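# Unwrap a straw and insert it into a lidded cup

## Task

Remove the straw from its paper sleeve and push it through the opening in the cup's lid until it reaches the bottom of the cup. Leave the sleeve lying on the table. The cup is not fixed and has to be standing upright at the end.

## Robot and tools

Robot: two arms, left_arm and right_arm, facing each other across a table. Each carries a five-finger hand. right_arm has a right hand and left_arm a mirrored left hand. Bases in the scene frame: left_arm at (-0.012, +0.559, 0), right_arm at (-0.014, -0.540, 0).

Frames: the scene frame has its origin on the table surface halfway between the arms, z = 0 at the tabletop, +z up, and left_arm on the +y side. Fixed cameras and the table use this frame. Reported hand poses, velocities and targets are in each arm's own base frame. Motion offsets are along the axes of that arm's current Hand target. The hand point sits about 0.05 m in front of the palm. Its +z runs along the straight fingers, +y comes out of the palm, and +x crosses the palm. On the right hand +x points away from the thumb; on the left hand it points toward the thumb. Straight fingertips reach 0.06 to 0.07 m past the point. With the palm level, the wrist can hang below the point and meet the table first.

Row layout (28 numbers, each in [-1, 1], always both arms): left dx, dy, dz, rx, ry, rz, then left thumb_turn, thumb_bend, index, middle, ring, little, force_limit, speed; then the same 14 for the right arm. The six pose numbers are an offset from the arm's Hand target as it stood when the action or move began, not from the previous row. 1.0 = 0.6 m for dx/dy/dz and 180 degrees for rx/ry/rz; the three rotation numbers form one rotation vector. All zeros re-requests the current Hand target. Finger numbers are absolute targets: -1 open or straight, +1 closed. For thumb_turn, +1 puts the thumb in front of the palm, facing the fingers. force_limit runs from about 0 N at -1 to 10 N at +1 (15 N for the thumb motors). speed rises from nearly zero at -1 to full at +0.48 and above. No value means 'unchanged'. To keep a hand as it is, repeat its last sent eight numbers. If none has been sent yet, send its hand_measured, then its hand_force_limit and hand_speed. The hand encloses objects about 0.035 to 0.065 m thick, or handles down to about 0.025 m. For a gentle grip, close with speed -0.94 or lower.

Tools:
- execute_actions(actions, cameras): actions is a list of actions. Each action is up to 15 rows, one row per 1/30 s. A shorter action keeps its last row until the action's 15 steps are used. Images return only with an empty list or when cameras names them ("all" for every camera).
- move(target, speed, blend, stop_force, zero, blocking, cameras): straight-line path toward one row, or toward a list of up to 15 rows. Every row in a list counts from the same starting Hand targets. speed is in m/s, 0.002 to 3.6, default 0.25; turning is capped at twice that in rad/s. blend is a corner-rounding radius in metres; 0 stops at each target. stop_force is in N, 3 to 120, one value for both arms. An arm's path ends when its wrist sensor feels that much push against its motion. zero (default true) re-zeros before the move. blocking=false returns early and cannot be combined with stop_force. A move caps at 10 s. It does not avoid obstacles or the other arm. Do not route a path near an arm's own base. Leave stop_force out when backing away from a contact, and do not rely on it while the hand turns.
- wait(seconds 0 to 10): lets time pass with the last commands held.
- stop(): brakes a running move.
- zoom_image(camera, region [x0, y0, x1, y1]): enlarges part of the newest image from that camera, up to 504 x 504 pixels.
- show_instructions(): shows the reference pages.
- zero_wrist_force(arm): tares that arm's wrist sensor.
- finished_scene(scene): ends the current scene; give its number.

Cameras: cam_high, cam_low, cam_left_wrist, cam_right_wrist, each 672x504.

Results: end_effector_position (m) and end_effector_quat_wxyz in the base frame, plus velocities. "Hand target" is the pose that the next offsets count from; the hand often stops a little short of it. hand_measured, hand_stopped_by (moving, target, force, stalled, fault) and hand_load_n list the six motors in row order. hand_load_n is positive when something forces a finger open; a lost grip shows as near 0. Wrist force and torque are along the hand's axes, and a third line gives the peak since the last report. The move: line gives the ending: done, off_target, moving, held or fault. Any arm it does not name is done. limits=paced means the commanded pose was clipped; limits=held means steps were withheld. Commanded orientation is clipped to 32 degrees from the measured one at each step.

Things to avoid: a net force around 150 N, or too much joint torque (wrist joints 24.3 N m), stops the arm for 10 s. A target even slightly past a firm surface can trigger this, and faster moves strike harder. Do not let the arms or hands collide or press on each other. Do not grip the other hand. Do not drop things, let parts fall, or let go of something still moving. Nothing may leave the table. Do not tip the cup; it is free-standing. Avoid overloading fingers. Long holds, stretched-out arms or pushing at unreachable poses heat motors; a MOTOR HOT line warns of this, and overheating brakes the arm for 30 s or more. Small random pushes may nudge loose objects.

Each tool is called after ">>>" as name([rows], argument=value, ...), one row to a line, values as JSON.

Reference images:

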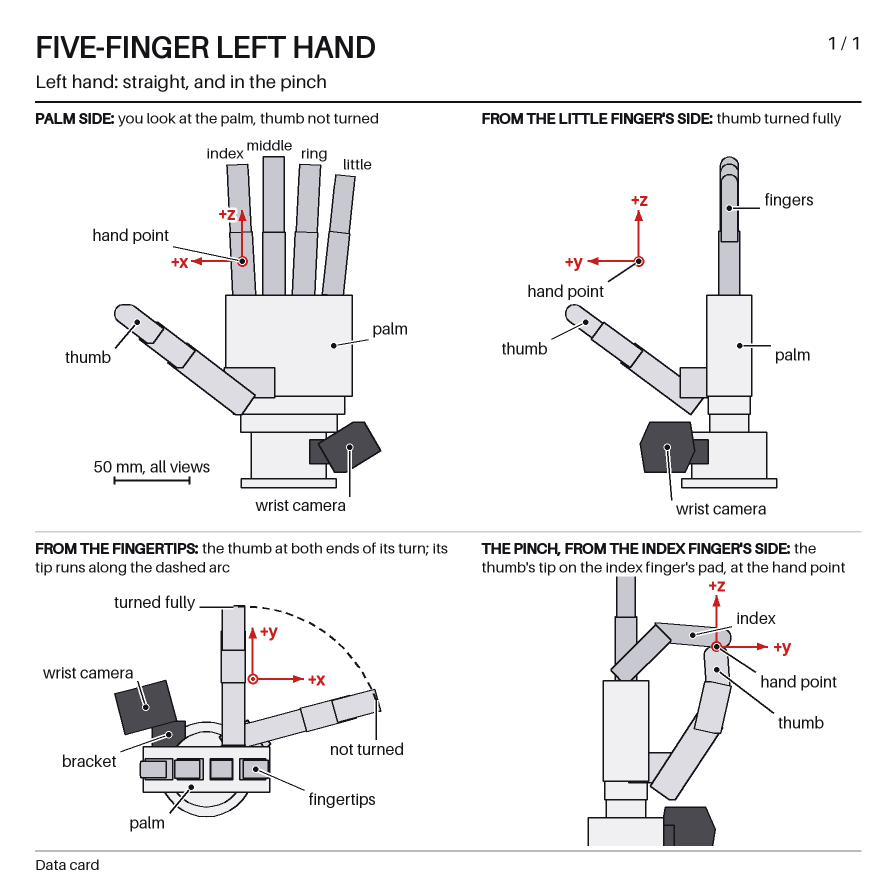

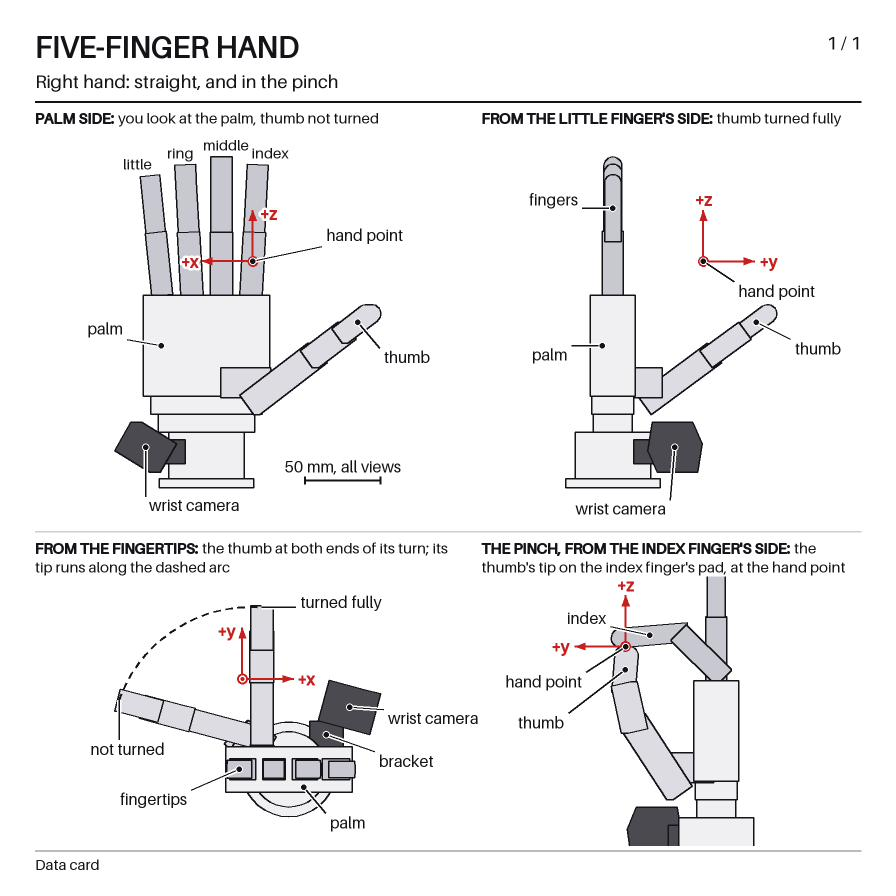

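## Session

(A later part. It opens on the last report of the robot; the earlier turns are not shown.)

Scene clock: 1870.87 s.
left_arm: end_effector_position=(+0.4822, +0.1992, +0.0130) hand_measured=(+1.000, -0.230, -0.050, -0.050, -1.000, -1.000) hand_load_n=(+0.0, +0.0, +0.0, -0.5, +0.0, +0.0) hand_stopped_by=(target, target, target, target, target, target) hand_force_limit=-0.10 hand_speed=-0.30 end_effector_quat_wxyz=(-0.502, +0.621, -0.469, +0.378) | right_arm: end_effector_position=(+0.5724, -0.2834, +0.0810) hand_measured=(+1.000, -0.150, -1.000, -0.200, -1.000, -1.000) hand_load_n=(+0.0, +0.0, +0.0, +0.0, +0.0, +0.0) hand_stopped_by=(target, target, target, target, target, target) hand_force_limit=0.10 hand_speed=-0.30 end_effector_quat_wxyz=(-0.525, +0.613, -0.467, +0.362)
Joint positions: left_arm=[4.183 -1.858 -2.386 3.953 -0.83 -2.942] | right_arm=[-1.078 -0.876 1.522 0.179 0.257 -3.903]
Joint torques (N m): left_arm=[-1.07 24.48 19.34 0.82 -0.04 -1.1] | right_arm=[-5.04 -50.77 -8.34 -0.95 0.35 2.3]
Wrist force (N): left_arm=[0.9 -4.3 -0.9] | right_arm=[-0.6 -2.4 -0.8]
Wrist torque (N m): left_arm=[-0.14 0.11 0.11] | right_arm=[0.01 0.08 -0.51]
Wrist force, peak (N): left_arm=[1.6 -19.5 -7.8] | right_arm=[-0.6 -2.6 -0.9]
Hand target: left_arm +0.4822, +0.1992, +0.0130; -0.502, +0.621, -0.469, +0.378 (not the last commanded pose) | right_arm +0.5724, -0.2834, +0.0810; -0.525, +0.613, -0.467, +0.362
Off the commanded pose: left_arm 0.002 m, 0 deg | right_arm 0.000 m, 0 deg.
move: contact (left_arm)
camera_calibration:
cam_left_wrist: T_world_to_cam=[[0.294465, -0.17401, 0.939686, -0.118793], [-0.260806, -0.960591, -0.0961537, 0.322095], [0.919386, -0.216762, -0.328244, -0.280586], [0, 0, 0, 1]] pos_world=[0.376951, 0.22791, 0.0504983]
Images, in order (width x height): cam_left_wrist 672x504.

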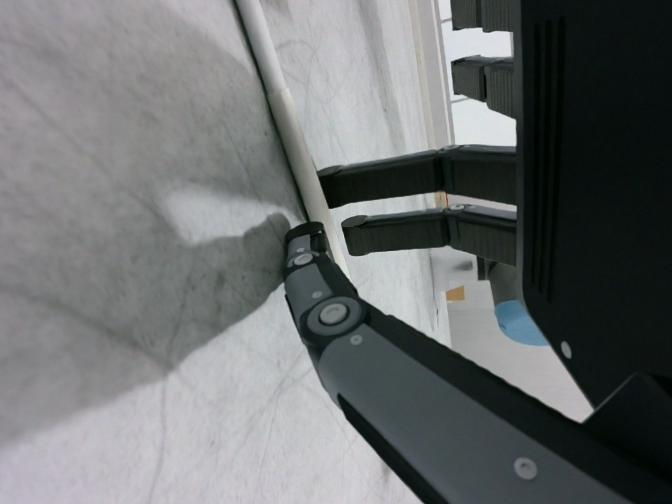

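>>> move([
  [0,-0.0013,-0.0003,0,0,0,1,-0.23,-0.05,-0.05,-1,-1,-0.1,-0.3,0,0,0,0,0,0,1,-0.15,-1,-0.2,-1,-1,0.1,-0.3],
  [0,-0.0013,-0.0003,0,0,0,1,-0.23,0.6,0.6,-1,-1,0.0,-0.88,0,0,0,0,0,0,1,-0.15,-1,-0.2,-1,-1,0.1,-0.3],
], speed=0.02)

>>> move(target=[0,-0.0131,-0.0028,0,0,0,1,-0.23,0.6,0.6,-1,-1,0.0,-0.88,0,0,0,0,0,0,1,-0.15,-1,-0.2,-1,-1,0.1,-0.3], speed=0.03, cameras=["cam_left_wrist","cam_right_wrist"])

>>> zoom_image(camera="cam_left_wrist", region=[160, 60, 440, 340])

Scene clock: 1881.17 s.
left_arm: end_effector_position=(+0.4822, +0.1992, +0.0138) hand_measured=(+1.000, -0.232, +0.260, +0.014, -1.000, -1.000) hand_load_n=(-1.5, +4.0, +6.0, +4.5, +0.0, +0.0) hand_stopped_by=(target, target, force, force, target, target) hand_force_limit=0.00 hand_speed=-0.88 end_effector_quat_wxyz=(-0.502, +0.621, -0.469, +0.378) | right_arm: end_effector_position=(+0.5724, -0.2834, +0.0810) hand_measured=(+1.000, -0.150, -1.000, -0.200, -1.000, -1.000) hand_load_n=(+0.0, +0.0, +0.0, +0.0, +0.0, +0.0) hand_stopped_by=(target, target, target, target, target, target) hand_force_limit=0.10 hand_speed=-0.30 end_effector_quat_wxyz=(-0.525, +0.613, -0.467, +0.362)
Joint positions: left_arm=[4.183 -1.855 -2.385 3.95 -0.83 -2.942] | right_arm=[-1.078 -0.876 1.522 0.179 0.257 -3.903]
Joint torques (N m): left_arm=[4.84 13.57 4.88 0.53 2.27 0.27] | right_arm=[-4.79 -50.36 -9.08 -0.94 0.09 2.42]
Wrist force (N): left_arm=[1.0 -9.9 2.1] | right_arm=[-0.6 -2.5 -0.9]
Wrist torque (N m): left_arm=[-0.23 0.16 0.23] | right_arm=[0.00 0.08 -0.51]
Wrist force, peak (N): left_arm=[1.0 -10.4 1.8] | right_arm=[-0.5 -2.7 -0.7]
Hand target: left_arm +0.4822, +0.1992, +0.0138; -0.502, +0.621, -0.469, +0.378 | right_arm +0.5724, -0.2834, +0.0810; -0.525, +0.613, -0.467, +0.362
Off the commanded pose: left_arm 0.000 m, 0 deg | right_arm 0.000 m, 0 deg.
move: done

Scene clock: 1881.90 s.
left_arm: end_effector_position=(+0.4822, +0.1992, +0.0219) hand_measured=(+1.000, -0.232, +0.260, +0.014, -1.000, -1.000) hand_load_n=(-1.5, +4.0, +5.0, +0.0, +0.0, +0.0) hand_stopped_by=(target, target, force, force, target, target) hand_force_limit=0.00 hand_speed=-0.88 end_effector_quat_wxyz=(-0.502, +0.621, -0.469, +0.378) | right_arm: end_effector_position=(+0.5724, -0.2834, +0.0810) hand_measured=(+1.000, -0.150, -1.000, -0.200, -1.000, -1.000) hand_load_n=(+0.0, +0.0, +0.0, +0.0, +0.0, +0.0) hand_stopped_by=(target, target, target, target, target, target) hand_force_limit=0.10 hand_speed=-0.30 end_effector_quat_wxyz=(-0.525, +0.613, -0.467, +0.362)
Joint positions: left_arm=[4.183 -1.831 -2.381 3.921 -0.83 -2.942] | right_arm=[-1.078 -0.876 1.522 0.179 0.257 -3.903]
Joint torques (N m): left_arm=[-7.45 13.47 14.57 1.76 -0.82 -1.15] | right_arm=[-3.97 -50.51 -8.79 -1.03 0.13 2.14]
Wrist force (N): left_arm=[0.8 -1.9 0.2] | right_arm=[-0.5 -2.6 -0.7]
Wrist torque (N m): left_arm=[-0.11 0.12 0.07] | right_arm=[-0.03 0.07 -0.51]
Wrist force, peak (N): left_arm=[0.8 -10.1 1.7] | right_arm=[-0.4 -2.7 -0.8]
Hand target: left_arm +0.4822, +0.1991, +0.0219; -0.502, +0.621, -0.469, +0.378 | right_arm +0.5724, -0.2834, +0.0810; -0.525, +0.613, -0.467, +0.362
Off the commanded pose: left_arm 0.000 m, 0 deg | right_arm 0.000 m, 0 deg.
move: done
camera_calibration:
cam_left_wrist: T_world_to_cam=[[0.294474, -0.173915, 0.939701, -0.127182], [-0.260865, -0.960587, -0.0960333, 0.322966], [0.919367, -0.216855, -0.328236, -0.277636], [0, 0, 0, 1]] pos_world=[0.376951, 0.227911, 0.0593984]
cam_right_wrist: T_world_to_cam=[[-0.062159, -0.281928, -0.95742, 0.0408499], [-0.757431, 0.638013, -0.138699, 0.6282], [0.64995, 0.716558, -0.253199, -0.0364243], [0, 0, 0, 1]] pos_world=[0.502031, -0.363183, 0.117018]
Images, in order (width x height): cam_left_wrist 672x504, cam_right_wrist 672x504.

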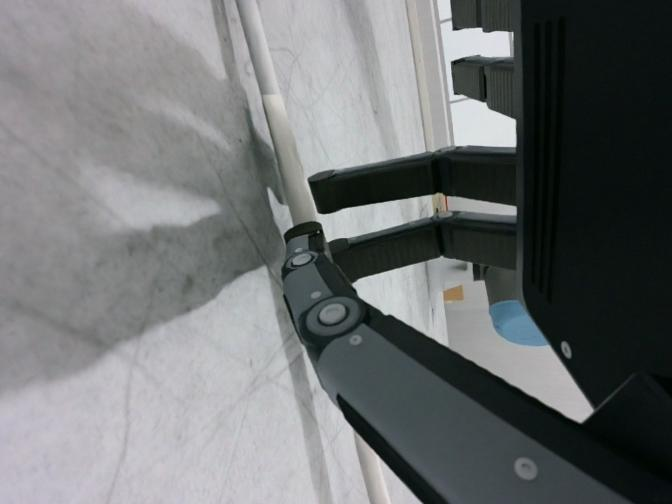

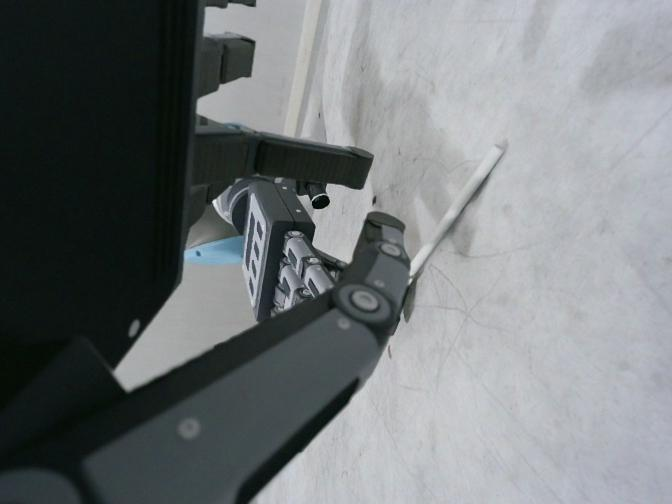

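Scaled by 1.800.

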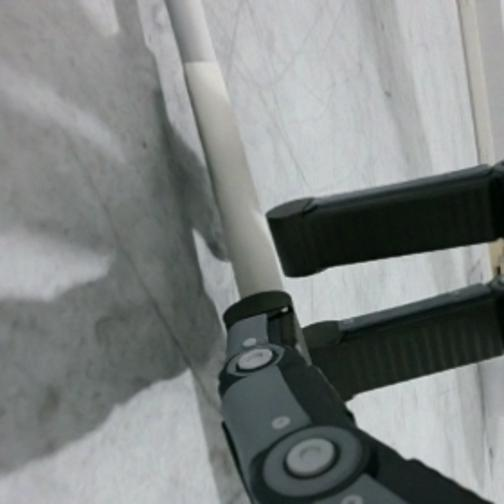

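>>> move([
  [0,0,0,0,0,0,1,-0.23,0.6,0.7,-1,-1,0.0,-0.9,0,0,0,0,0,0,1,-0.15,-1,-0.2,-1,-1,0.1,-0.3],
  [0,-0.0375,-0.0081,0,0,0,1,-0.23,0.6,0.7,-1,-1,0.0,-0.9,0,0,0,0,0,0,1,-0.15,-1,-0.2,-1,-1,0.1,-0.3],
], speed=0.03, cameras=["cam_left_wrist","cam_right_wrist"])

>>> zoom_image(camera="cam_right_wrist", region=[320, 60, 560, 420])

Scene clock: 1890.50 s.
left_arm: end_effector_position=(+0.4823, +0.1992, +0.0450) hand_measured=(+1.000, -0.232, +0.260, +0.216, -1.000, -1.000) hand_load_n=(+0.5, +6.5, +5.0, +5.5, +0.0, +0.0) hand_stopped_by=(target, target, force, force, target, target) hand_force_limit=0.00 hand_speed=-0.90 end_effector_quat_wxyz=(-0.502, +0.621, -0.469, +0.378) end_effector_velocity=(+0.000, +0.001, +0.000) end_effector_angular_velocity=(+0.002, -0.001, +0.000) | right_arm: end_effector_position=(+0.5724, -0.2834, +0.0810) hand_measured=(+1.000, -0.150, -1.000, -0.200, -1.000, -1.000) hand_load_n=(+0.0, +0.0, +0.0, +0.0, -0.5, -0.5) hand_stopped_by=(target, target, target, target, target, target) hand_force_limit=0.10 hand_speed=-0.30 end_effector_quat_wxyz=(-0.525, +0.613, -0.467, +0.362)
Joint positions: left_arm=[4.183 -1.764 -2.365 3.839 -0.83 -2.942] | right_arm=[-1.078 -0.876 1.522 0.179 0.257 -3.903]
Joint velocities: left_arm=[0 -0.002 0 0.005 -0.001 0] | right_arm=[within noise]
Joint torques (N m): left_arm=[-7.26 12.28 8.82 1.92 -2.11 0.32] | right_arm=[-5.69 -49.68 -8.63 -1.05 0.29 2.34]
Wrist force (N): left_arm=[1.0 -1.9 0.1] | right_arm=[-0.6 -2.5 -0.8]
Wrist torque (N m): left_arm=[-0.09 0.08 0.09] | right_arm=[-0.01 0.08 -0.52]
Wrist force, peak (N): left_arm=[0.8 -2.3 0.1] | right_arm=[-0.6 -2.6 -0.9]
Hand target: left_arm +0.4822, +0.1991, +0.0449; -0.502, +0.621, -0.469, +0.378 | right_arm +0.5724, -0.2834, +0.0810; -0.525, +0.613, -0.467, +0.362
Off the commanded pose: left_arm 0.000 m, 0 deg | right_arm 0.000 m, 0 deg.
move: done
camera_calibration:
cam_left_wrist: T_world_to_cam=[[0.294473, -0.17398, 0.939689, -0.148902], [-0.260796, -0.960596, -0.0961246, 0.325194], [0.919386, -0.216761, -0.328244, -0.270174], [0, 0, 0, 1]] pos_world=[0.377051, 0.22791, 0.0824983]
cam_right_wrist: T_world_to_cam=[[-0.062159, -0.281928, -0.95742, 0.0408499], [-0.757431, 0.638013, -0.138699, 0.6282], [0.64995, 0.716558, -0.253199, -0.0364243], [0, 0, 0, 1]] pos_world=[0.502031, -0.363183, 0.117018]
Images, in order (width x height): cam_left_wrist 672x504, cam_right_wrist 672x504.

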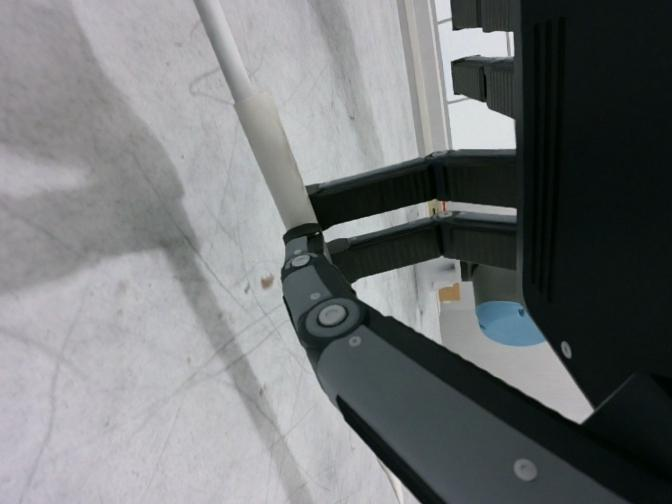

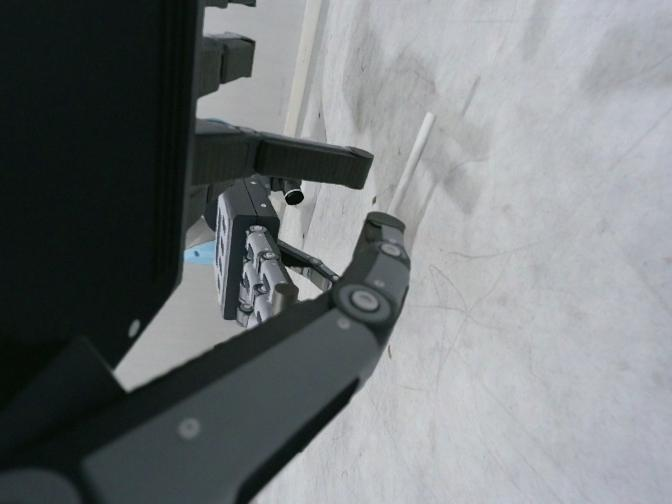

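Scaled by 1.400.

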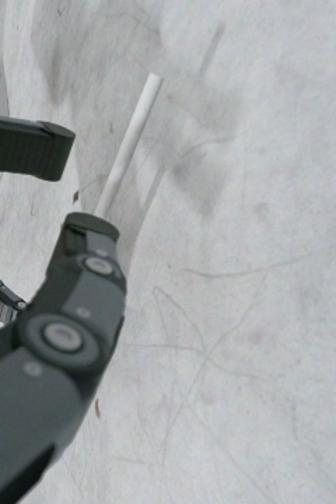

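>>> move(target=[0,0,0,0,0,0,1,-0.23,0.6,0.7,-1,-1,0.0,-0.9,0.0202,0.0155,0.1285,0,0,0,1,-0.15,-0.2,-0.2,-1,-1,0.1,-0.3], speed=0.08, cameras=["cam_right_wrist"])

>>> zoom_image(camera="cam_right_wrist", region=[320, 60, 520, 300])

Scene clock: 1938.80 s.
left_arm: end_effector_position=(+0.4822, +0.1991, +0.0449) hand_measured=(+1.000, -0.232, +0.260, +0.216, -1.000, -1.000) hand_load_n=(+0.5, +6.5, +5.0, +5.5, +0.0, +0.0) hand_stopped_by=(target, target, force, force, target, target) hand_force_limit=0.00 hand_speed=-0.90 end_effector_quat_wxyz=(-0.502, +0.621, -0.469, +0.378) | right_arm: end_effector_position=(+0.6463, -0.2716, +0.0568) hand_measured=(+1.000, -0.150, -0.200, -0.200, -1.000, -1.000) hand_load_n=(+0.0, +0.0, +0.0, +0.0, +0.0, -0.5) hand_stopped_by=(target, target, target, target, target, target) hand_force_limit=0.10 hand_speed=-0.30 end_effector_quat_wxyz=(-0.525, +0.613, -0.467, +0.362)
Joint positions: left_arm=[4.183 -1.764 -2.366 3.839 -0.83 -2.942] | right_arm=[-0.949 -0.816 1.431 -0.052 0.358 -3.63]
Joint torques (N m): left_arm=[3.48 11.71 -0.71 2 1.06 0.92] | right_arm=[-6.26 -54.05 -8.26 3.31 -2.54 -1.4]
Wrist force (N): left_arm=[1.0 -2.0 0.0] | right_arm=[-0.4 -2.5 -0.8]
Wrist torque (N m): left_arm=[-0.10 0.08 0.10] | right_arm=[0.01 0.05 -0.43]
Wrist force, peak (N): left_arm=[1.0 -2.1 0.1] | right_arm=[-0.7 -2.7 -1.6]
Hand target: left_arm +0.4822, +0.1991, +0.0449; -0.502, +0.621, -0.469, +0.378 | right_arm +0.6462, -0.2716, +0.0569; -0.525, +0.613, -0.467, +0.362
Off the commanded pose: left_arm 0.000 m, 0 deg | right_arm 0.000 m, 0 deg.
move: done
camera_calibration:
cam_right_wrist: T_world_to_cam=[[-0.062159, -0.281928, -0.95742, 0.0256007], [-0.757431, 0.638013, -0.138699, 0.673289], [0.64995, 0.716558, -0.253199, -0.0990384], [0, 0, 0, 1]] pos_world=[0.575931, -0.351383, 0.0928183]
Images, in order (width x height): cam_right_wrist 672x504.

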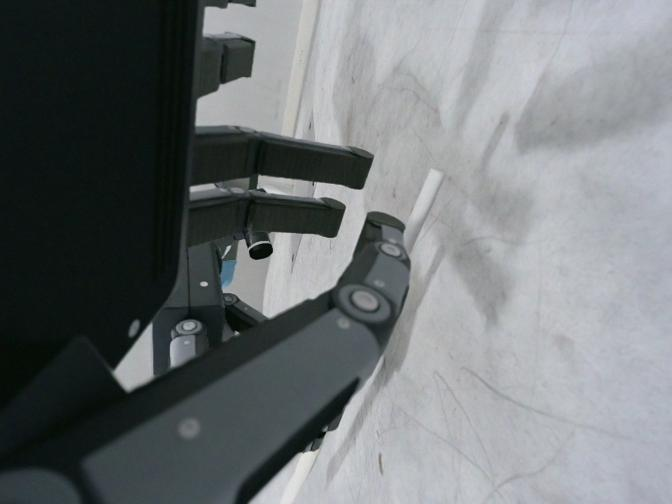

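Scaled by 2.100.

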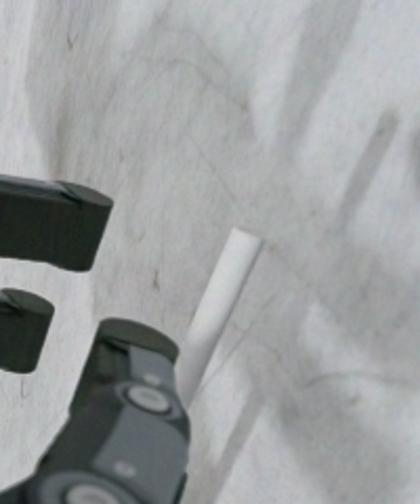

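>>> move(target=[0,0,0,0,0,0,1,-0.23,0.6,0.7,-1,-1,0.0,-0.9,0,0.0167,0.0200,0,0,0,1,-0.15,-0.2,-0.2,-1,-1,0.1,-0.3], speed=0.05, cameras=["cam_right_wrist"])

>>> zoom_image(camera="cam_right_wrist", region=[320, 60, 520, 300])

Scene clock: 1963.53 s.
left_arm: end_effector_position=(+0.4822, +0.1991, +0.0449) hand_measured=(+1.000, -0.232, +0.260, +0.216, -1.000, -1.000) hand_load_n=(+1.0, +7.0, +5.0, +5.5, +0.0, +0.0) hand_stopped_by=(target, target, force, force, target, target) hand_force_limit=0.00 hand_speed=-0.90 end_effector_quat_wxyz=(-0.502, +0.621, -0.469, +0.378) | right_arm: end_effector_position=(+0.6500, -0.2692, +0.0532) hand_measured=(+1.000, -0.150, -0.200, -0.200, -1.000, -1.000) hand_load_n=(+0.0, +0.0, +0.0, +0.0, +0.0, +0.0) hand_stopped_by=(target, target, target, target, target, target) hand_force_limit=0.10 hand_speed=-0.30 end_effector_quat_wxyz=(-0.525, +0.613, -0.467, +0.362)
Joint positions: left_arm=[4.183 -1.764 -2.366 3.839 -0.83 -2.942] | right_arm=[-0.941 -0.809 1.428 -0.062 0.364 -3.622]
Joint torques (N m): left_arm=[3.48 11.72 -0.05 1.72 2.44 0.13] | right_arm=[1.04 -43.47 -16.92 0.11 -0.43 0.68]
Wrist force (N): left_arm=[0.7 -1.8 0.0] | right_arm=[-0.3 -2.6 -0.6]
Wrist torque (N m): left_arm=[-0.06 0.12 0.08] | right_arm=[0.00 0.03 -0.43]
Wrist force, peak (N): left_arm=[1.1 -2.1 0.0] | right_arm=[-0.1 -3.5 -2.0]
Hand target: left_arm +0.4822, +0.1991, +0.0449; -0.502, +0.621, -0.469, +0.378 | right_arm +0.6500, -0.2692, +0.0532; -0.525, +0.613, -0.467, +0.362 (not the last commanded pose)
Off the commanded pose: left_arm 0.000 m, 0 deg | right_arm 0.010 m, 0 deg.
FORCE FAULT: contact force on the right arm reached its limit, and that arm stopped. The contact can be on any part of that arm, not only on its tool. That arm's remaining commands of this call were not run. That arm is still stopped at the end of this call. That arm stays stopped for about 10 more seconds. Until then a move that you send moves the other arm only, and its call returns only when the move has ended. Once the stop has ended, the next robot result says so. If the stop ends while you think or write, that arm runs what you send next, counted from a new Hand target: where the arm stands when the stop ends. While its stop runs, that arm, its gripper or tool too, takes no new command. Until it ends, the stop uses up actions while you think or wait. An arm that is not stopped still takes commands.
move: fault (right_arm)
camera_calibration:
cam_right_wrist: T_world_to_cam=[[-0.0632924, -0.281479, -0.957478, 0.0239577], [-0.75838, 0.63721, -0.137195, 0.674423], [0.648732, 0.717449, -0.253799, -0.103039], [0, 0, 0, 1]] pos_world=[0.57983, -0.34908, 0.0893155]
Images, in order (width x height): cam_right_wrist 672x504.

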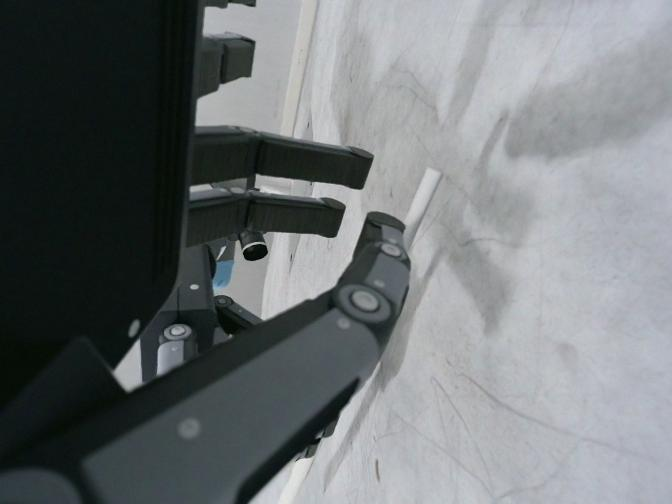

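Scaled by 2.100.

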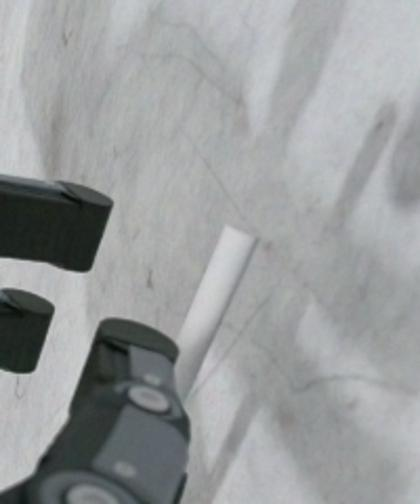

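>>> wait(seconds=1, cameras=["cam_high","cam_low"])

>>> zoom_image(camera="cam_low", region=[280, 200, 500, 350])

>>> zoom_image(camera="cam_high", region=[200, 70, 420, 250])

Scene clock: 1977.70 s.
left_arm: end_effector_position=(+0.4822, +0.1991, +0.0449) hand_measured=(+1.000, -0.232, +0.260, +0.216, -1.000, -1.000) hand_load_n=(+0.5, +6.5, +5.0, +5.5, +0.0, +0.0) hand_stopped_by=(target, target, force, force, target, target) hand_force_limit=0.00 hand_speed=-0.90 end_effector_quat_wxyz=(-0.502, +0.621, -0.469, +0.378) | right_arm: end_effector_position=(+0.6500, -0.2692, +0.0532) hand_measured=(+1.000, -0.150, -0.200, -0.200, -1.000, -1.000) hand_load_n=(+0.0, +0.0, +0.5, +0.0, +0.0, -0.5) hand_stopped_by=(target, target, target, target, target, target) hand_force_limit=0.10 hand_speed=-0.30 end_effector_quat_wxyz=(-0.525, +0.613, -0.467, +0.362)
Joint positions: left_arm=[4.183 -1.764 -2.366 3.839 -0.83 -2.942] | right_arm=[-0.941 -0.809 1.428 -0.062 0.364 -3.622]
Joint torques (N m): left_arm=[3.89 11.31 -0.13 1.25 2.26 -1.52] | right_arm=[-0.18 -45.14 -15.99 0.54 -0.49 0.33]
Wrist force (N): left_arm=[0.7 -1.8 0.2] | right_arm=[-0.3 -2.5 -0.7]
Wrist torque (N m): left_arm=[-0.08 0.12 0.08] | right_arm=[0.01 0.03 -0.42]
Wrist force, peak (N): left_arm=[1.2 -2.0 0.2] | right_arm=[-0.3 -2.8 -0.7]
Hand target: left_arm +0.4822, +0.1991, +0.0449; -0.502, +0.621, -0.469, +0.378 | right_arm +0.6500, -0.2692, +0.0532; -0.525, +0.613, -0.467, +0.362 (not the last commanded pose)
Off the commanded pose: left_arm 0.000 m, 0 deg | right_arm 0.010 m, 0 deg.
FORCE FAULT, CONTINUED: the right arm's stop, for the force fault that an earlier result reported, is over. The rest of the stop counts as 19 of the actions that you can send in this scene. During its stop the right arm's controller moved it back a little. That arm's target is now where it stood when the stop ended, not its last command. That arm accepts commands again.
wait: 1.00 s; at rest from the start
Images, in order (width x height): cam_high 672x504, cam_low 672x504.

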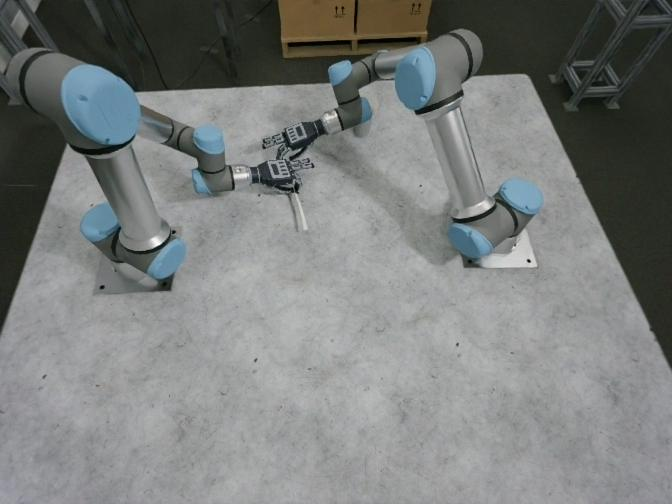

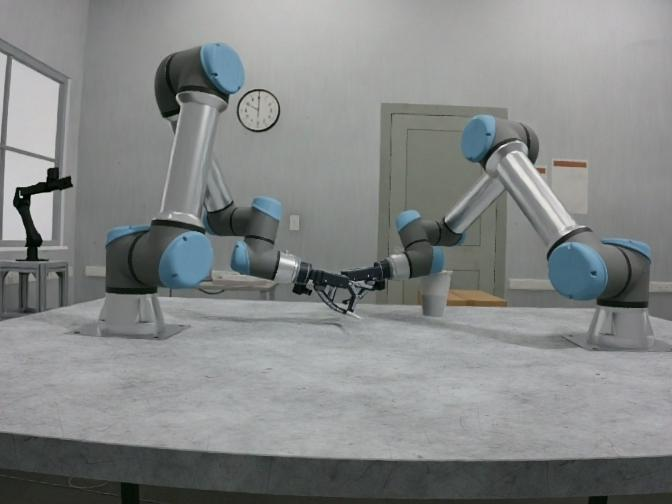

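Scaled by 2.291.

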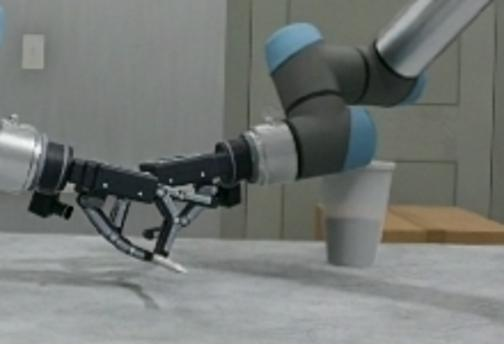

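Scaled by 2.291.

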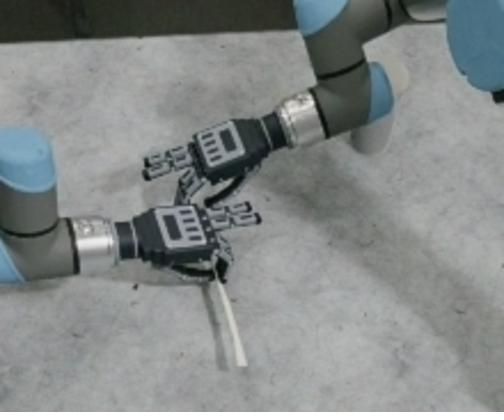

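>>> move([
  [0,0,0,0,0,0,1,-0.23,0.6,0.7,-1,-1,0.0,-0.9,-0.0062,-0.1309,-0.0250,0,0,0,1,-0.15,-0.2,-0.2,-1,-1,0.1,-0.3],
  [0.1937,0.0107,-0.0492,0,0,0,1,-0.23,0.6,0.7,-1,-1,0.0,-0.9,-0.2005,-0.1398,0.0223,0,0,0,1,-0.15,-0.2,-0.2,-1,-1,0.1,-0.3],
], speed=[0.05,0.12], cameras=["cam_right_wrist","cam_low","cam_high"])

>>> zoom_image(camera="cam_right_wrist", region=[320, 60, 600, 420])

Scene clock: 1997.93 s.
left_arm: end_effector_position=(+0.4852, +0.0791, +0.0447) hand_measured=(+1.000, -0.232, +0.260, +0.216, -1.000, -1.000) hand_load_n=(+0.5, +7.0, +5.0, +5.5, +0.0, +0.0) hand_stopped_by=(target, target, force, force, target, target) hand_force_limit=0.00 hand_speed=-0.90 end_effector_quat_wxyz=(-0.502, +0.621, -0.469, +0.378) | right_arm: end_effector_position=(+0.6423, -0.1495, +0.1386) hand_measured=(+1.000, -0.150, -0.200, -0.200, -1.000, -1.000) hand_load_n=(+0.0, +0.0, +0.0, +0.0, +0.5, +0.0) hand_stopped_by=(target, target, target, target, target, target) hand_force_limit=0.10 hand_speed=-0.30 end_effector_quat_wxyz=(-0.525, +0.613, -0.467, +0.362)
Joint positions: left_arm=[3.859 -1.655 -2.498 3.919 -1.143 -3.042] | right_arm=[-0.805 -1.109 1.669 -0.145 0.485 -3.466]
Joint torques (N m): left_arm=[-2.86 6.14 21.24 -0.95 0.94 1.57] | right_arm=[-2.17 -29.29 -17.15 2.65 -1.62 -1.81]
Wrist force (N): left_arm=[0.3 -1.4 -0.4] | right_arm=[-0.5 -2.4 -0.5]
Wrist torque (N m): left_arm=[-0.01 0.14 0.06] | right_arm=[0.03 0.06 -0.45]
Wrist force, peak (N): left_arm=[0.9 -2.2 -0.2] | right_arm=[-0.5 -3.0 -0.8]
Hand target: left_arm +0.4852, +0.0791, +0.0447; -0.502, +0.621, -0.469, +0.378 | right_arm +0.6423, -0.1495, +0.1386; -0.525, +0.613, -0.467, +0.362
Off the commanded pose: left_arm 0.000 m, 0 deg | right_arm 0.000 m, 0 deg.
move: done
camera_calibration:
cam_right_wrist: T_world_to_cam=[[-0.0632194, -0.28154, -0.957465, 0.138874], [-0.758386, 0.637184, -0.137288, 0.604038], [0.648733, 0.717448, -0.253798, -0.162249], [0, 0, 0, 1]] pos_world=[0.57213, -0.22938, 0.174715]
Images, in order (width x height): cam_high 672x504, cam_low 672x504, cam_right_wrist 672x504.

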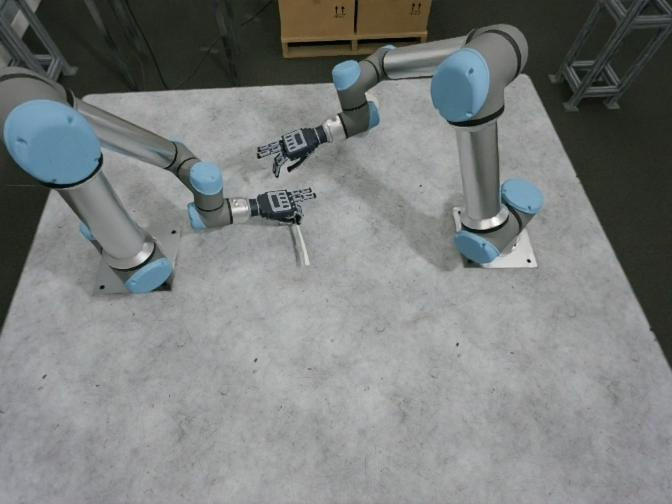

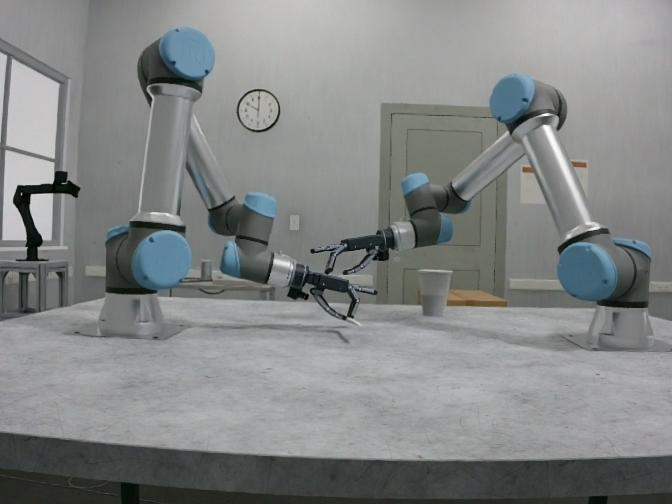

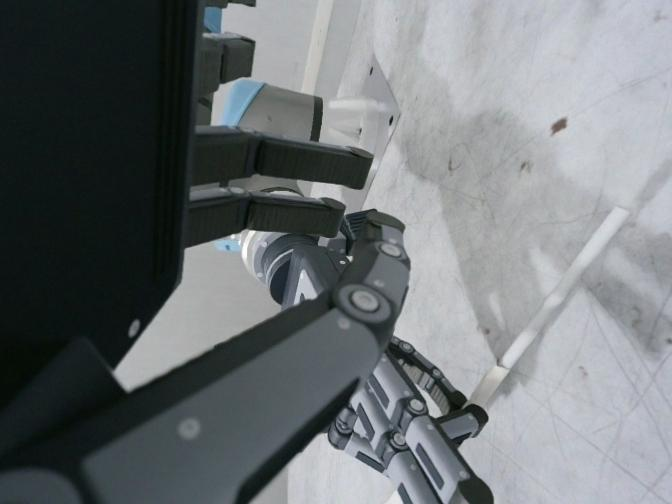

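Scaled by 1.400.

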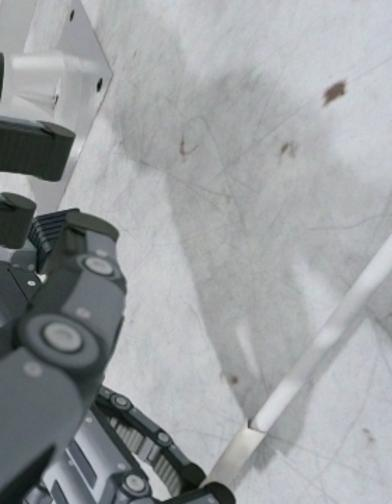

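>>> move(target=[0,0,0,0,0,0,1,-0.23,0.6,0.7,-1,-1,0.0,-0.9,0.0075,0.1458,0.0442,0,0,0,1,-0.15,-0.2,-0.2,-1,-1,0.1,-0.3], speed=0.08, cameras=["cam_right_wrist"])

>>> zoom_image(camera="cam_right_wrist", region=[320, 80, 520, 300])

Scene clock: 2021.17 s.
left_arm: end_effector_position=(+0.4852, +0.0791, +0.0447) hand_measured=(+1.000, -0.232, +0.260, +0.216, -1.000, -1.000) hand_load_n=(+0.5, +7.0, +5.0, +5.0, +0.0, -0.5) hand_stopped_by=(target, target, force, force, target, target) hand_force_limit=0.00 hand_speed=-0.90 end_effector_quat_wxyz=(-0.502, +0.621, -0.469, +0.378) | right_arm: end_effector_position=(+0.6515, -0.1467, +0.0475) hand_measured=(+1.000, -0.150, -0.200, -0.200, -1.000, -1.000) hand_load_n=(+0.0, +0.0, +0.0, +0.0, +0.0, +0.0) hand_stopped_by=(target, target, target, target, target, target) hand_force_limit=0.10 hand_speed=-0.30 end_effector_quat_wxyz=(-0.525, +0.613, -0.467, +0.361)
Joint positions: left_arm=[3.859 -1.655 -2.498 3.919 -1.143 -3.042] | right_arm=[-0.787 -0.967 1.721 -0.351 0.501 -3.452]
Joint torques (N m): left_arm=[-0.67 8.14 20.91 -1.23 -1.41 1.92] | right_arm=[-4.65 -48.86 -20.78 2.6 -0.85 1.55]
Wrist force (N): left_arm=[0.5 -1.5 -0.5] | right_arm=[-0.9 -2.6 -0.7]
Wrist torque (N m): left_arm=[-0.01 0.11 0.07] | right_arm=[-0.03 0.10 -0.52]
Wrist force, peak (N): left_arm=[0.6 -1.8 -0.5] | right_arm=[-0.5 -3.4 -0.9]
Hand target: left_arm +0.4852, +0.0791, +0.0447; -0.502, +0.621, -0.469, +0.378 | right_arm +0.6515, -0.1468, +0.0476; -0.525, +0.613, -0.467, +0.362
Off the commanded pose: left_arm 0.000 m, 0 deg | right_arm 0.000 m, 0 deg.
move: done
camera_calibration:
cam_right_wrist: T_world_to_cam=[[-0.0634331, -0.281361, -0.957503, 0.0531868], [-0.758369, 0.637262, -0.137018, 0.596711], [0.648732, 0.717449, -0.253799, -0.193346], [0, 0, 0, 1]] pos_world=[0.581331, -0.226581, 0.0836156]
Images, in order (width x height): cam_right_wrist 672x504.

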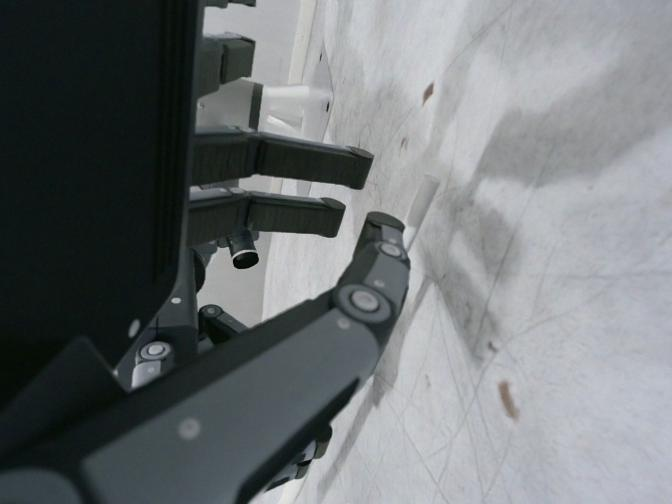

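Scaled by 2.291.

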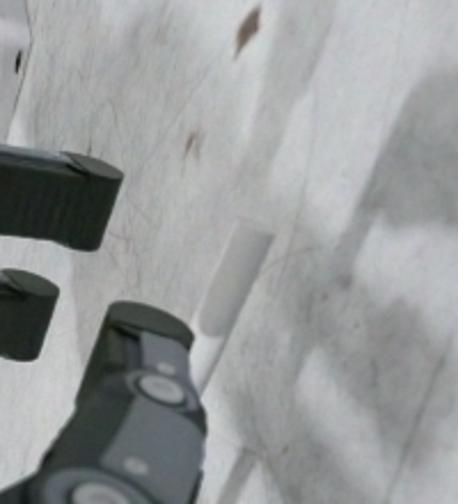

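>>> move([
  [0,0,0,0,0,0,1,-0.23,0.6,0.7,-1,-1,0.0,-0.9,0,0.0172,0.0153,0,0,0,1,-0.15,-0.2,-0.2,-1,-1,0.1,-0.3],
  [0,0,0,0,0,0,1,-0.23,0.6,0.7,-1,-1,0.0,-0.9,0,0.0172,0.0153,0,0,0,1,-0.15,-0.2,0.6,-1,-1,-0.4,-0.9],
], speed=0.03, cameras=["cam_right_wrist"])

>>> zoom_image(camera="cam_right_wrist", region=[320, 80, 520, 300])

Scene clock: 2037.87 s.
left_arm: end_effector_position=(+0.4852, +0.0791, +0.0447) hand_measured=(+1.000, -0.232, +0.260, +0.216, -1.000, -1.000) hand_load_n=(+0.5, +6.5, +5.0, +5.0, +0.0, +0.0) hand_stopped_by=(target, target, force, force, target, target) hand_force_limit=0.00 hand_speed=-0.90 end_effector_quat_wxyz=(-0.502, +0.621, -0.469, +0.378) | right_arm: end_effector_position=(+0.6581, -0.1442, +0.0357) hand_measured=(+1.000, -0.150, -0.200, +0.170, -1.000, -1.000) hand_load_n=(+0.0, +1.0, +0.0, +4.5, +0.0, +0.5) hand_stopped_by=(target, target, target, force, target, target) hand_force_limit=-0.40 hand_speed=-0.90 end_effector_quat_wxyz=(-0.525, +0.613, -0.467, +0.362)
Joint positions: left_arm=[3.859 -1.655 -2.498 3.919 -1.143 -3.042] | right_arm=[-0.774 -0.942 1.714 -0.379 0.513 -3.441]
Joint torques (N m): left_arm=[5.54 8.06 22.43 -0.53 2.05 1.73] | right_arm=[-7.01 -48.21 -7.94 2.58 -2.15 -0.86]
Wrist force (N): left_arm=[0.6 -1.2 -0.8] | right_arm=[-0.6 -2.7 -1.3]
Wrist torque (N m): left_arm=[-0.02 0.10 0.05] | right_arm=[-0.01 0.06 -0.52]
Wrist force, peak (N): left_arm=[0.1 -1.9 -0.4] | right_arm=[-0.6 -2.9 -1.4]
Hand target: left_arm +0.4852, +0.0791, +0.0447; -0.502, +0.621, -0.469, +0.378 | right_arm +0.6581, -0.1442, +0.0357; -0.525, +0.613, -0.467, +0.362
Off the commanded pose: left_arm 0.000 m, 0 deg | right_arm 0.000 m, 0 deg.
move: done
camera_calibration:
cam_right_wrist: T_world_to_cam=[[-0.0632924, -0.281479, -0.957478, 0.0428994], [-0.75838, 0.63721, -0.137195, 0.598513], [0.648732, 0.717449, -0.253799, -0.202417], [0, 0, 0, 1]] pos_world=[0.58793, -0.22408, 0.0718155]
Images, in order (width x height): cam_right_wrist 672x504.

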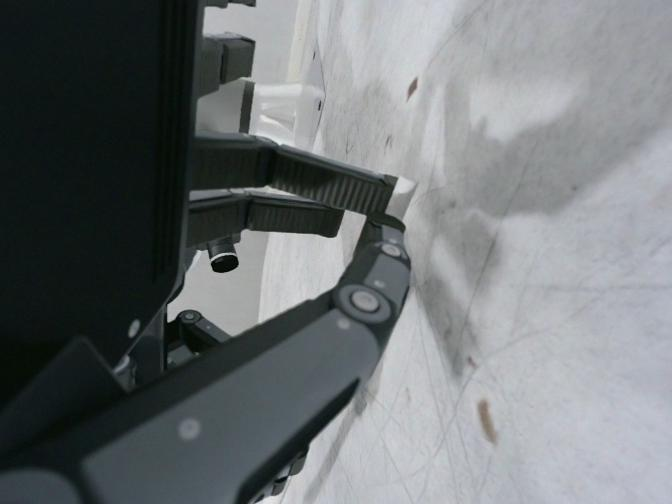

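Scaled by 2.291.

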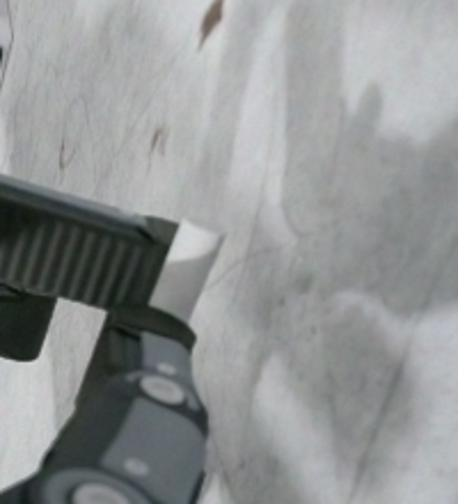

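>>> move([
  [0,0,0,0,0,0,1,-0.23,0.6,0.7,-1,-1,0.0,-0.9,0,0,0,0,0,0,1,-0.15,-0.2,-0.1,-1,-1,-0.4,-0.6],
  [0,0,0,0,0,0,1,-0.23,0.6,0.7,-1,-1,0.0,-0.9,0.0002,0.0057,0.0011,0,0,0,1,-0.15,-0.2,-0.1,-1,-1,-0.4,-0.6],
  [0,0,0,0,0,0,1,-0.23,0.6,0.7,-1,-1,0.0,-0.9,0.0002,0.0057,0.0011,0,0,0,1,-0.15,-0.2,0.6,-1,-1,-0.4,-0.9],
], speed=0.03, cameras=["cam_right_wrist"])

>>> zoom_image(camera="cam_right_wrist", region=[320, 80, 520, 300])

Scene clock: 2053.40 s.
left_arm: end_effector_position=(+0.4852, +0.0791, +0.0447) hand_measured=(+1.000, -0.232, +0.260, +0.216, -1.000, -1.000) hand_load_n=(+0.5, +6.5, +5.0, +4.0, +0.0, +0.0) hand_stopped_by=(target, target, force, force, target, target) hand_force_limit=0.00 hand_speed=-0.90 end_effector_quat_wxyz=(-0.502, +0.621, -0.469, +0.378) | right_arm: end_effector_position=(+0.6581, -0.1441, +0.0322) hand_measured=(+1.000, -0.150, -0.200, +0.168, -1.000, -1.000) hand_load_n=(+0.0, +1.5, -0.5, +6.5, +0.0, +0.0) hand_stopped_by=(target, target, target, force, target, target) hand_force_limit=-0.40 hand_speed=-0.90 end_effector_quat_wxyz=(-0.525, +0.613, -0.467, +0.362)
Joint positions: left_arm=[3.859 -1.655 -2.498 3.919 -1.143 -3.042] | right_arm=[-0.774 -0.936 1.716 -0.386 0.513 -3.441]
Joint torques (N m): left_arm=[5.99 9.51 21.71 0.3 2.13 1.81] | right_arm=[5.56 -48.49 -17.75 2.22 1.31 1.63]
Wrist force (N): left_arm=[0.5 -0.7 -1.0] | right_arm=[-0.6 -3.1 -1.6]
Wrist torque (N m): left_arm=[0.01 0.11 0.01] | right_arm=[-0.05 0.05 -0.53]
Wrist force, peak (N): left_arm=[0.4 -1.5 -0.7] | right_arm=[-0.7 -3.1 -1.6]
Hand target: left_arm +0.4852, +0.0791, +0.0447; -0.502, +0.621, -0.469, +0.378 | right_arm +0.6581, -0.1441, +0.0322; -0.525, +0.613, -0.467, +0.362
Off the commanded pose: left_arm 0.000 m, 0 deg | right_arm 0.000 m, 0 deg.
move: done
camera_calibration:
cam_right_wrist: T_world_to_cam=[[-0.0632924, -0.281479, -0.957478, 0.0395764], [-0.75838, 0.63721, -0.137195, 0.597969], [0.648732, 0.717449, -0.253799, -0.203377], [0, 0, 0, 1]] pos_world=[0.58793, -0.22398, 0.0683155]
Images, in order (width x height): cam_right_wrist 672x504.

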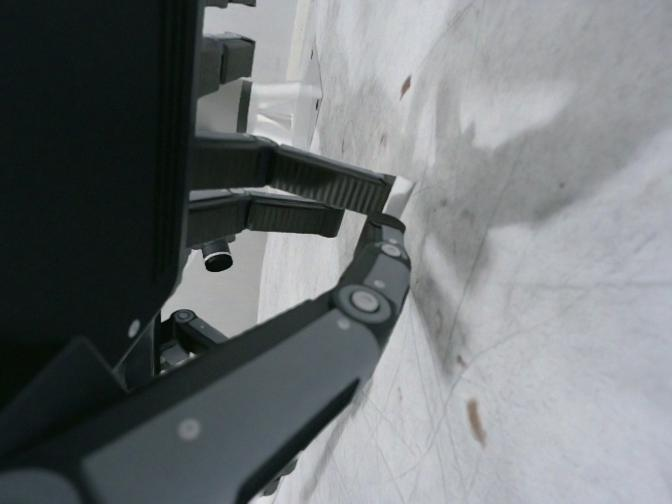

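Scaled by 2.291.

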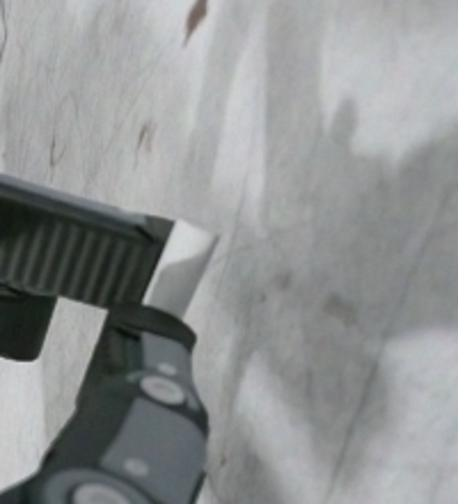

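>>> move([
  [0,0,0,0,0,0,1,-0.23,0.6,0.7,-1,-1,0.0,-0.9,0,0,0,0,0,0,1,-0.15,0.6,0.6,-1,-1,-0.3,-0.9],
  [0,0,0,0,0,0,1,-0.23,0.6,0.7,-1,-1,0.0,-0.9,0,0,0,0,0,0,1,-0.15,0.65,0.7,-1,-1,0.1,-0.9],
], speed=0.03, cameras=["cam_right_wrist","cam_left_wrist"])

>>> zoom_image(camera="cam_right_wrist", region=[320, 80, 520, 300])

Scene clock: 2060.67 s.
left_arm: end_effector_position=(+0.4852, +0.0791, +0.0447) hand_measured=(+1.000, -0.232, +0.260, +0.216, -1.000, -1.000) hand_load_n=(+0.5, +6.0, +5.5, +4.5, +0.0, +0.0) hand_stopped_by=(target, target, force, force, target, target) hand_force_limit=0.00 hand_speed=-0.90 end_effector_quat_wxyz=(-0.502, +0.621, -0.469, +0.378) | right_arm: end_effector_position=(+0.6581, -0.1441, +0.0322) hand_measured=(+1.000, -0.150, +0.196, +0.168, -1.000, -1.000) hand_load_n=(+0.5, +3.0, +6.5, +5.0, +0.0, +0.0) hand_stopped_by=(target, target, force, force, target, target) hand_force_limit=0.10 hand_speed=-0.90 end_effector_quat_wxyz=(-0.525, +0.613, -0.467, +0.362)
Joint positions: left_arm=[3.859 -1.655 -2.498 3.919 -1.143 -3.042] | right_arm=[-0.774 -0.936 1.716 -0.386 0.513 -3.441]
Joint torques (N m): left_arm=[6.76 9.26 22.75 1.5 1.67 1.8] | right_arm=[5.84 -48.65 -19.5 2.24 1.01 1.75]
Wrist force (N): left_arm=[0.4 -1.0 -0.3] | right_arm=[-0.8 -3.1 -1.0]
Wrist torque (N m): left_arm=[0.00 0.13 0.01] | right_arm=[-0.03 0.15 -0.52]
Wrist force, peak (N): left_arm=[0.7 -1.0 -1.2] | right_arm=[-0.7 -3.2 -1.7]
Hand target: left_arm +0.4852, +0.0791, +0.0447; -0.502, +0.621, -0.469, +0.378 | right_arm +0.6581, -0.1441, +0.0322; -0.525, +0.613, -0.467, +0.362
Off the commanded pose: left_arm 0.000 m, 0 deg | right_arm 0.000 m, 0 deg.
move: done
camera_calibration:
cam_left_wrist: T_world_to_cam=[[0.294465, -0.17401, 0.939686, -0.170363], [-0.260806, -0.960591, -0.0961537, 0.210559], [0.919386, -0.216762, -0.328244, -0.298972], [0, 0, 0, 1]] pos_world=[0.379951, 0.10781, 0.0821983]
cam_right_wrist: T_world_to_cam=[[-0.0632924, -0.281479, -0.957478, 0.0395764], [-0.75838, 0.63721, -0.137195, 0.597969], [0.648732, 0.717449, -0.253799, -0.203377], [0, 0, 0, 1]] pos_world=[0.58793, -0.22398, 0.0683155]
Images, in order (width x height): cam_left_wrist 672x504, cam_right_wrist 672x504.

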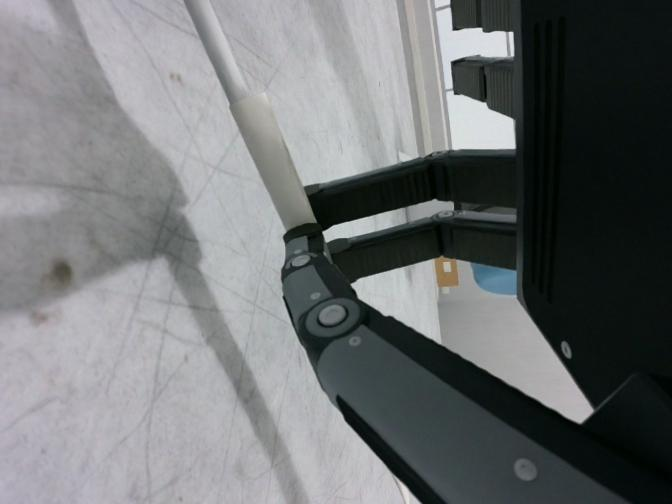

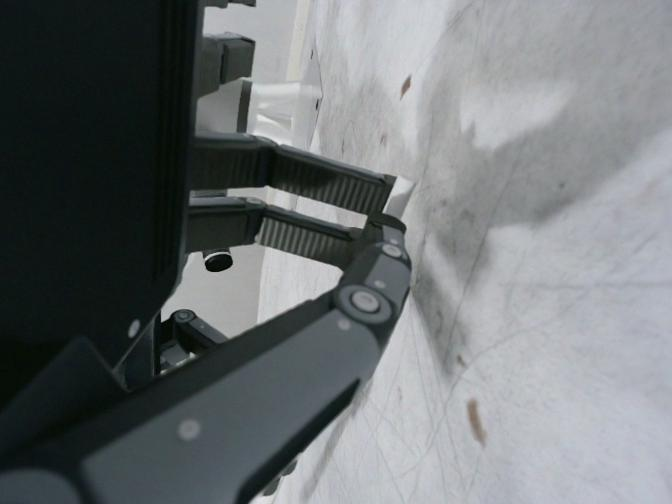

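Scaled by 2.291.

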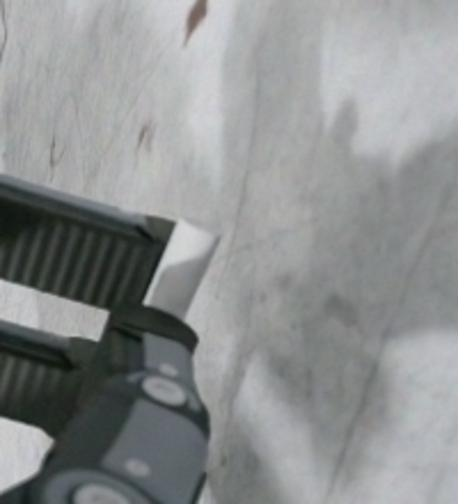

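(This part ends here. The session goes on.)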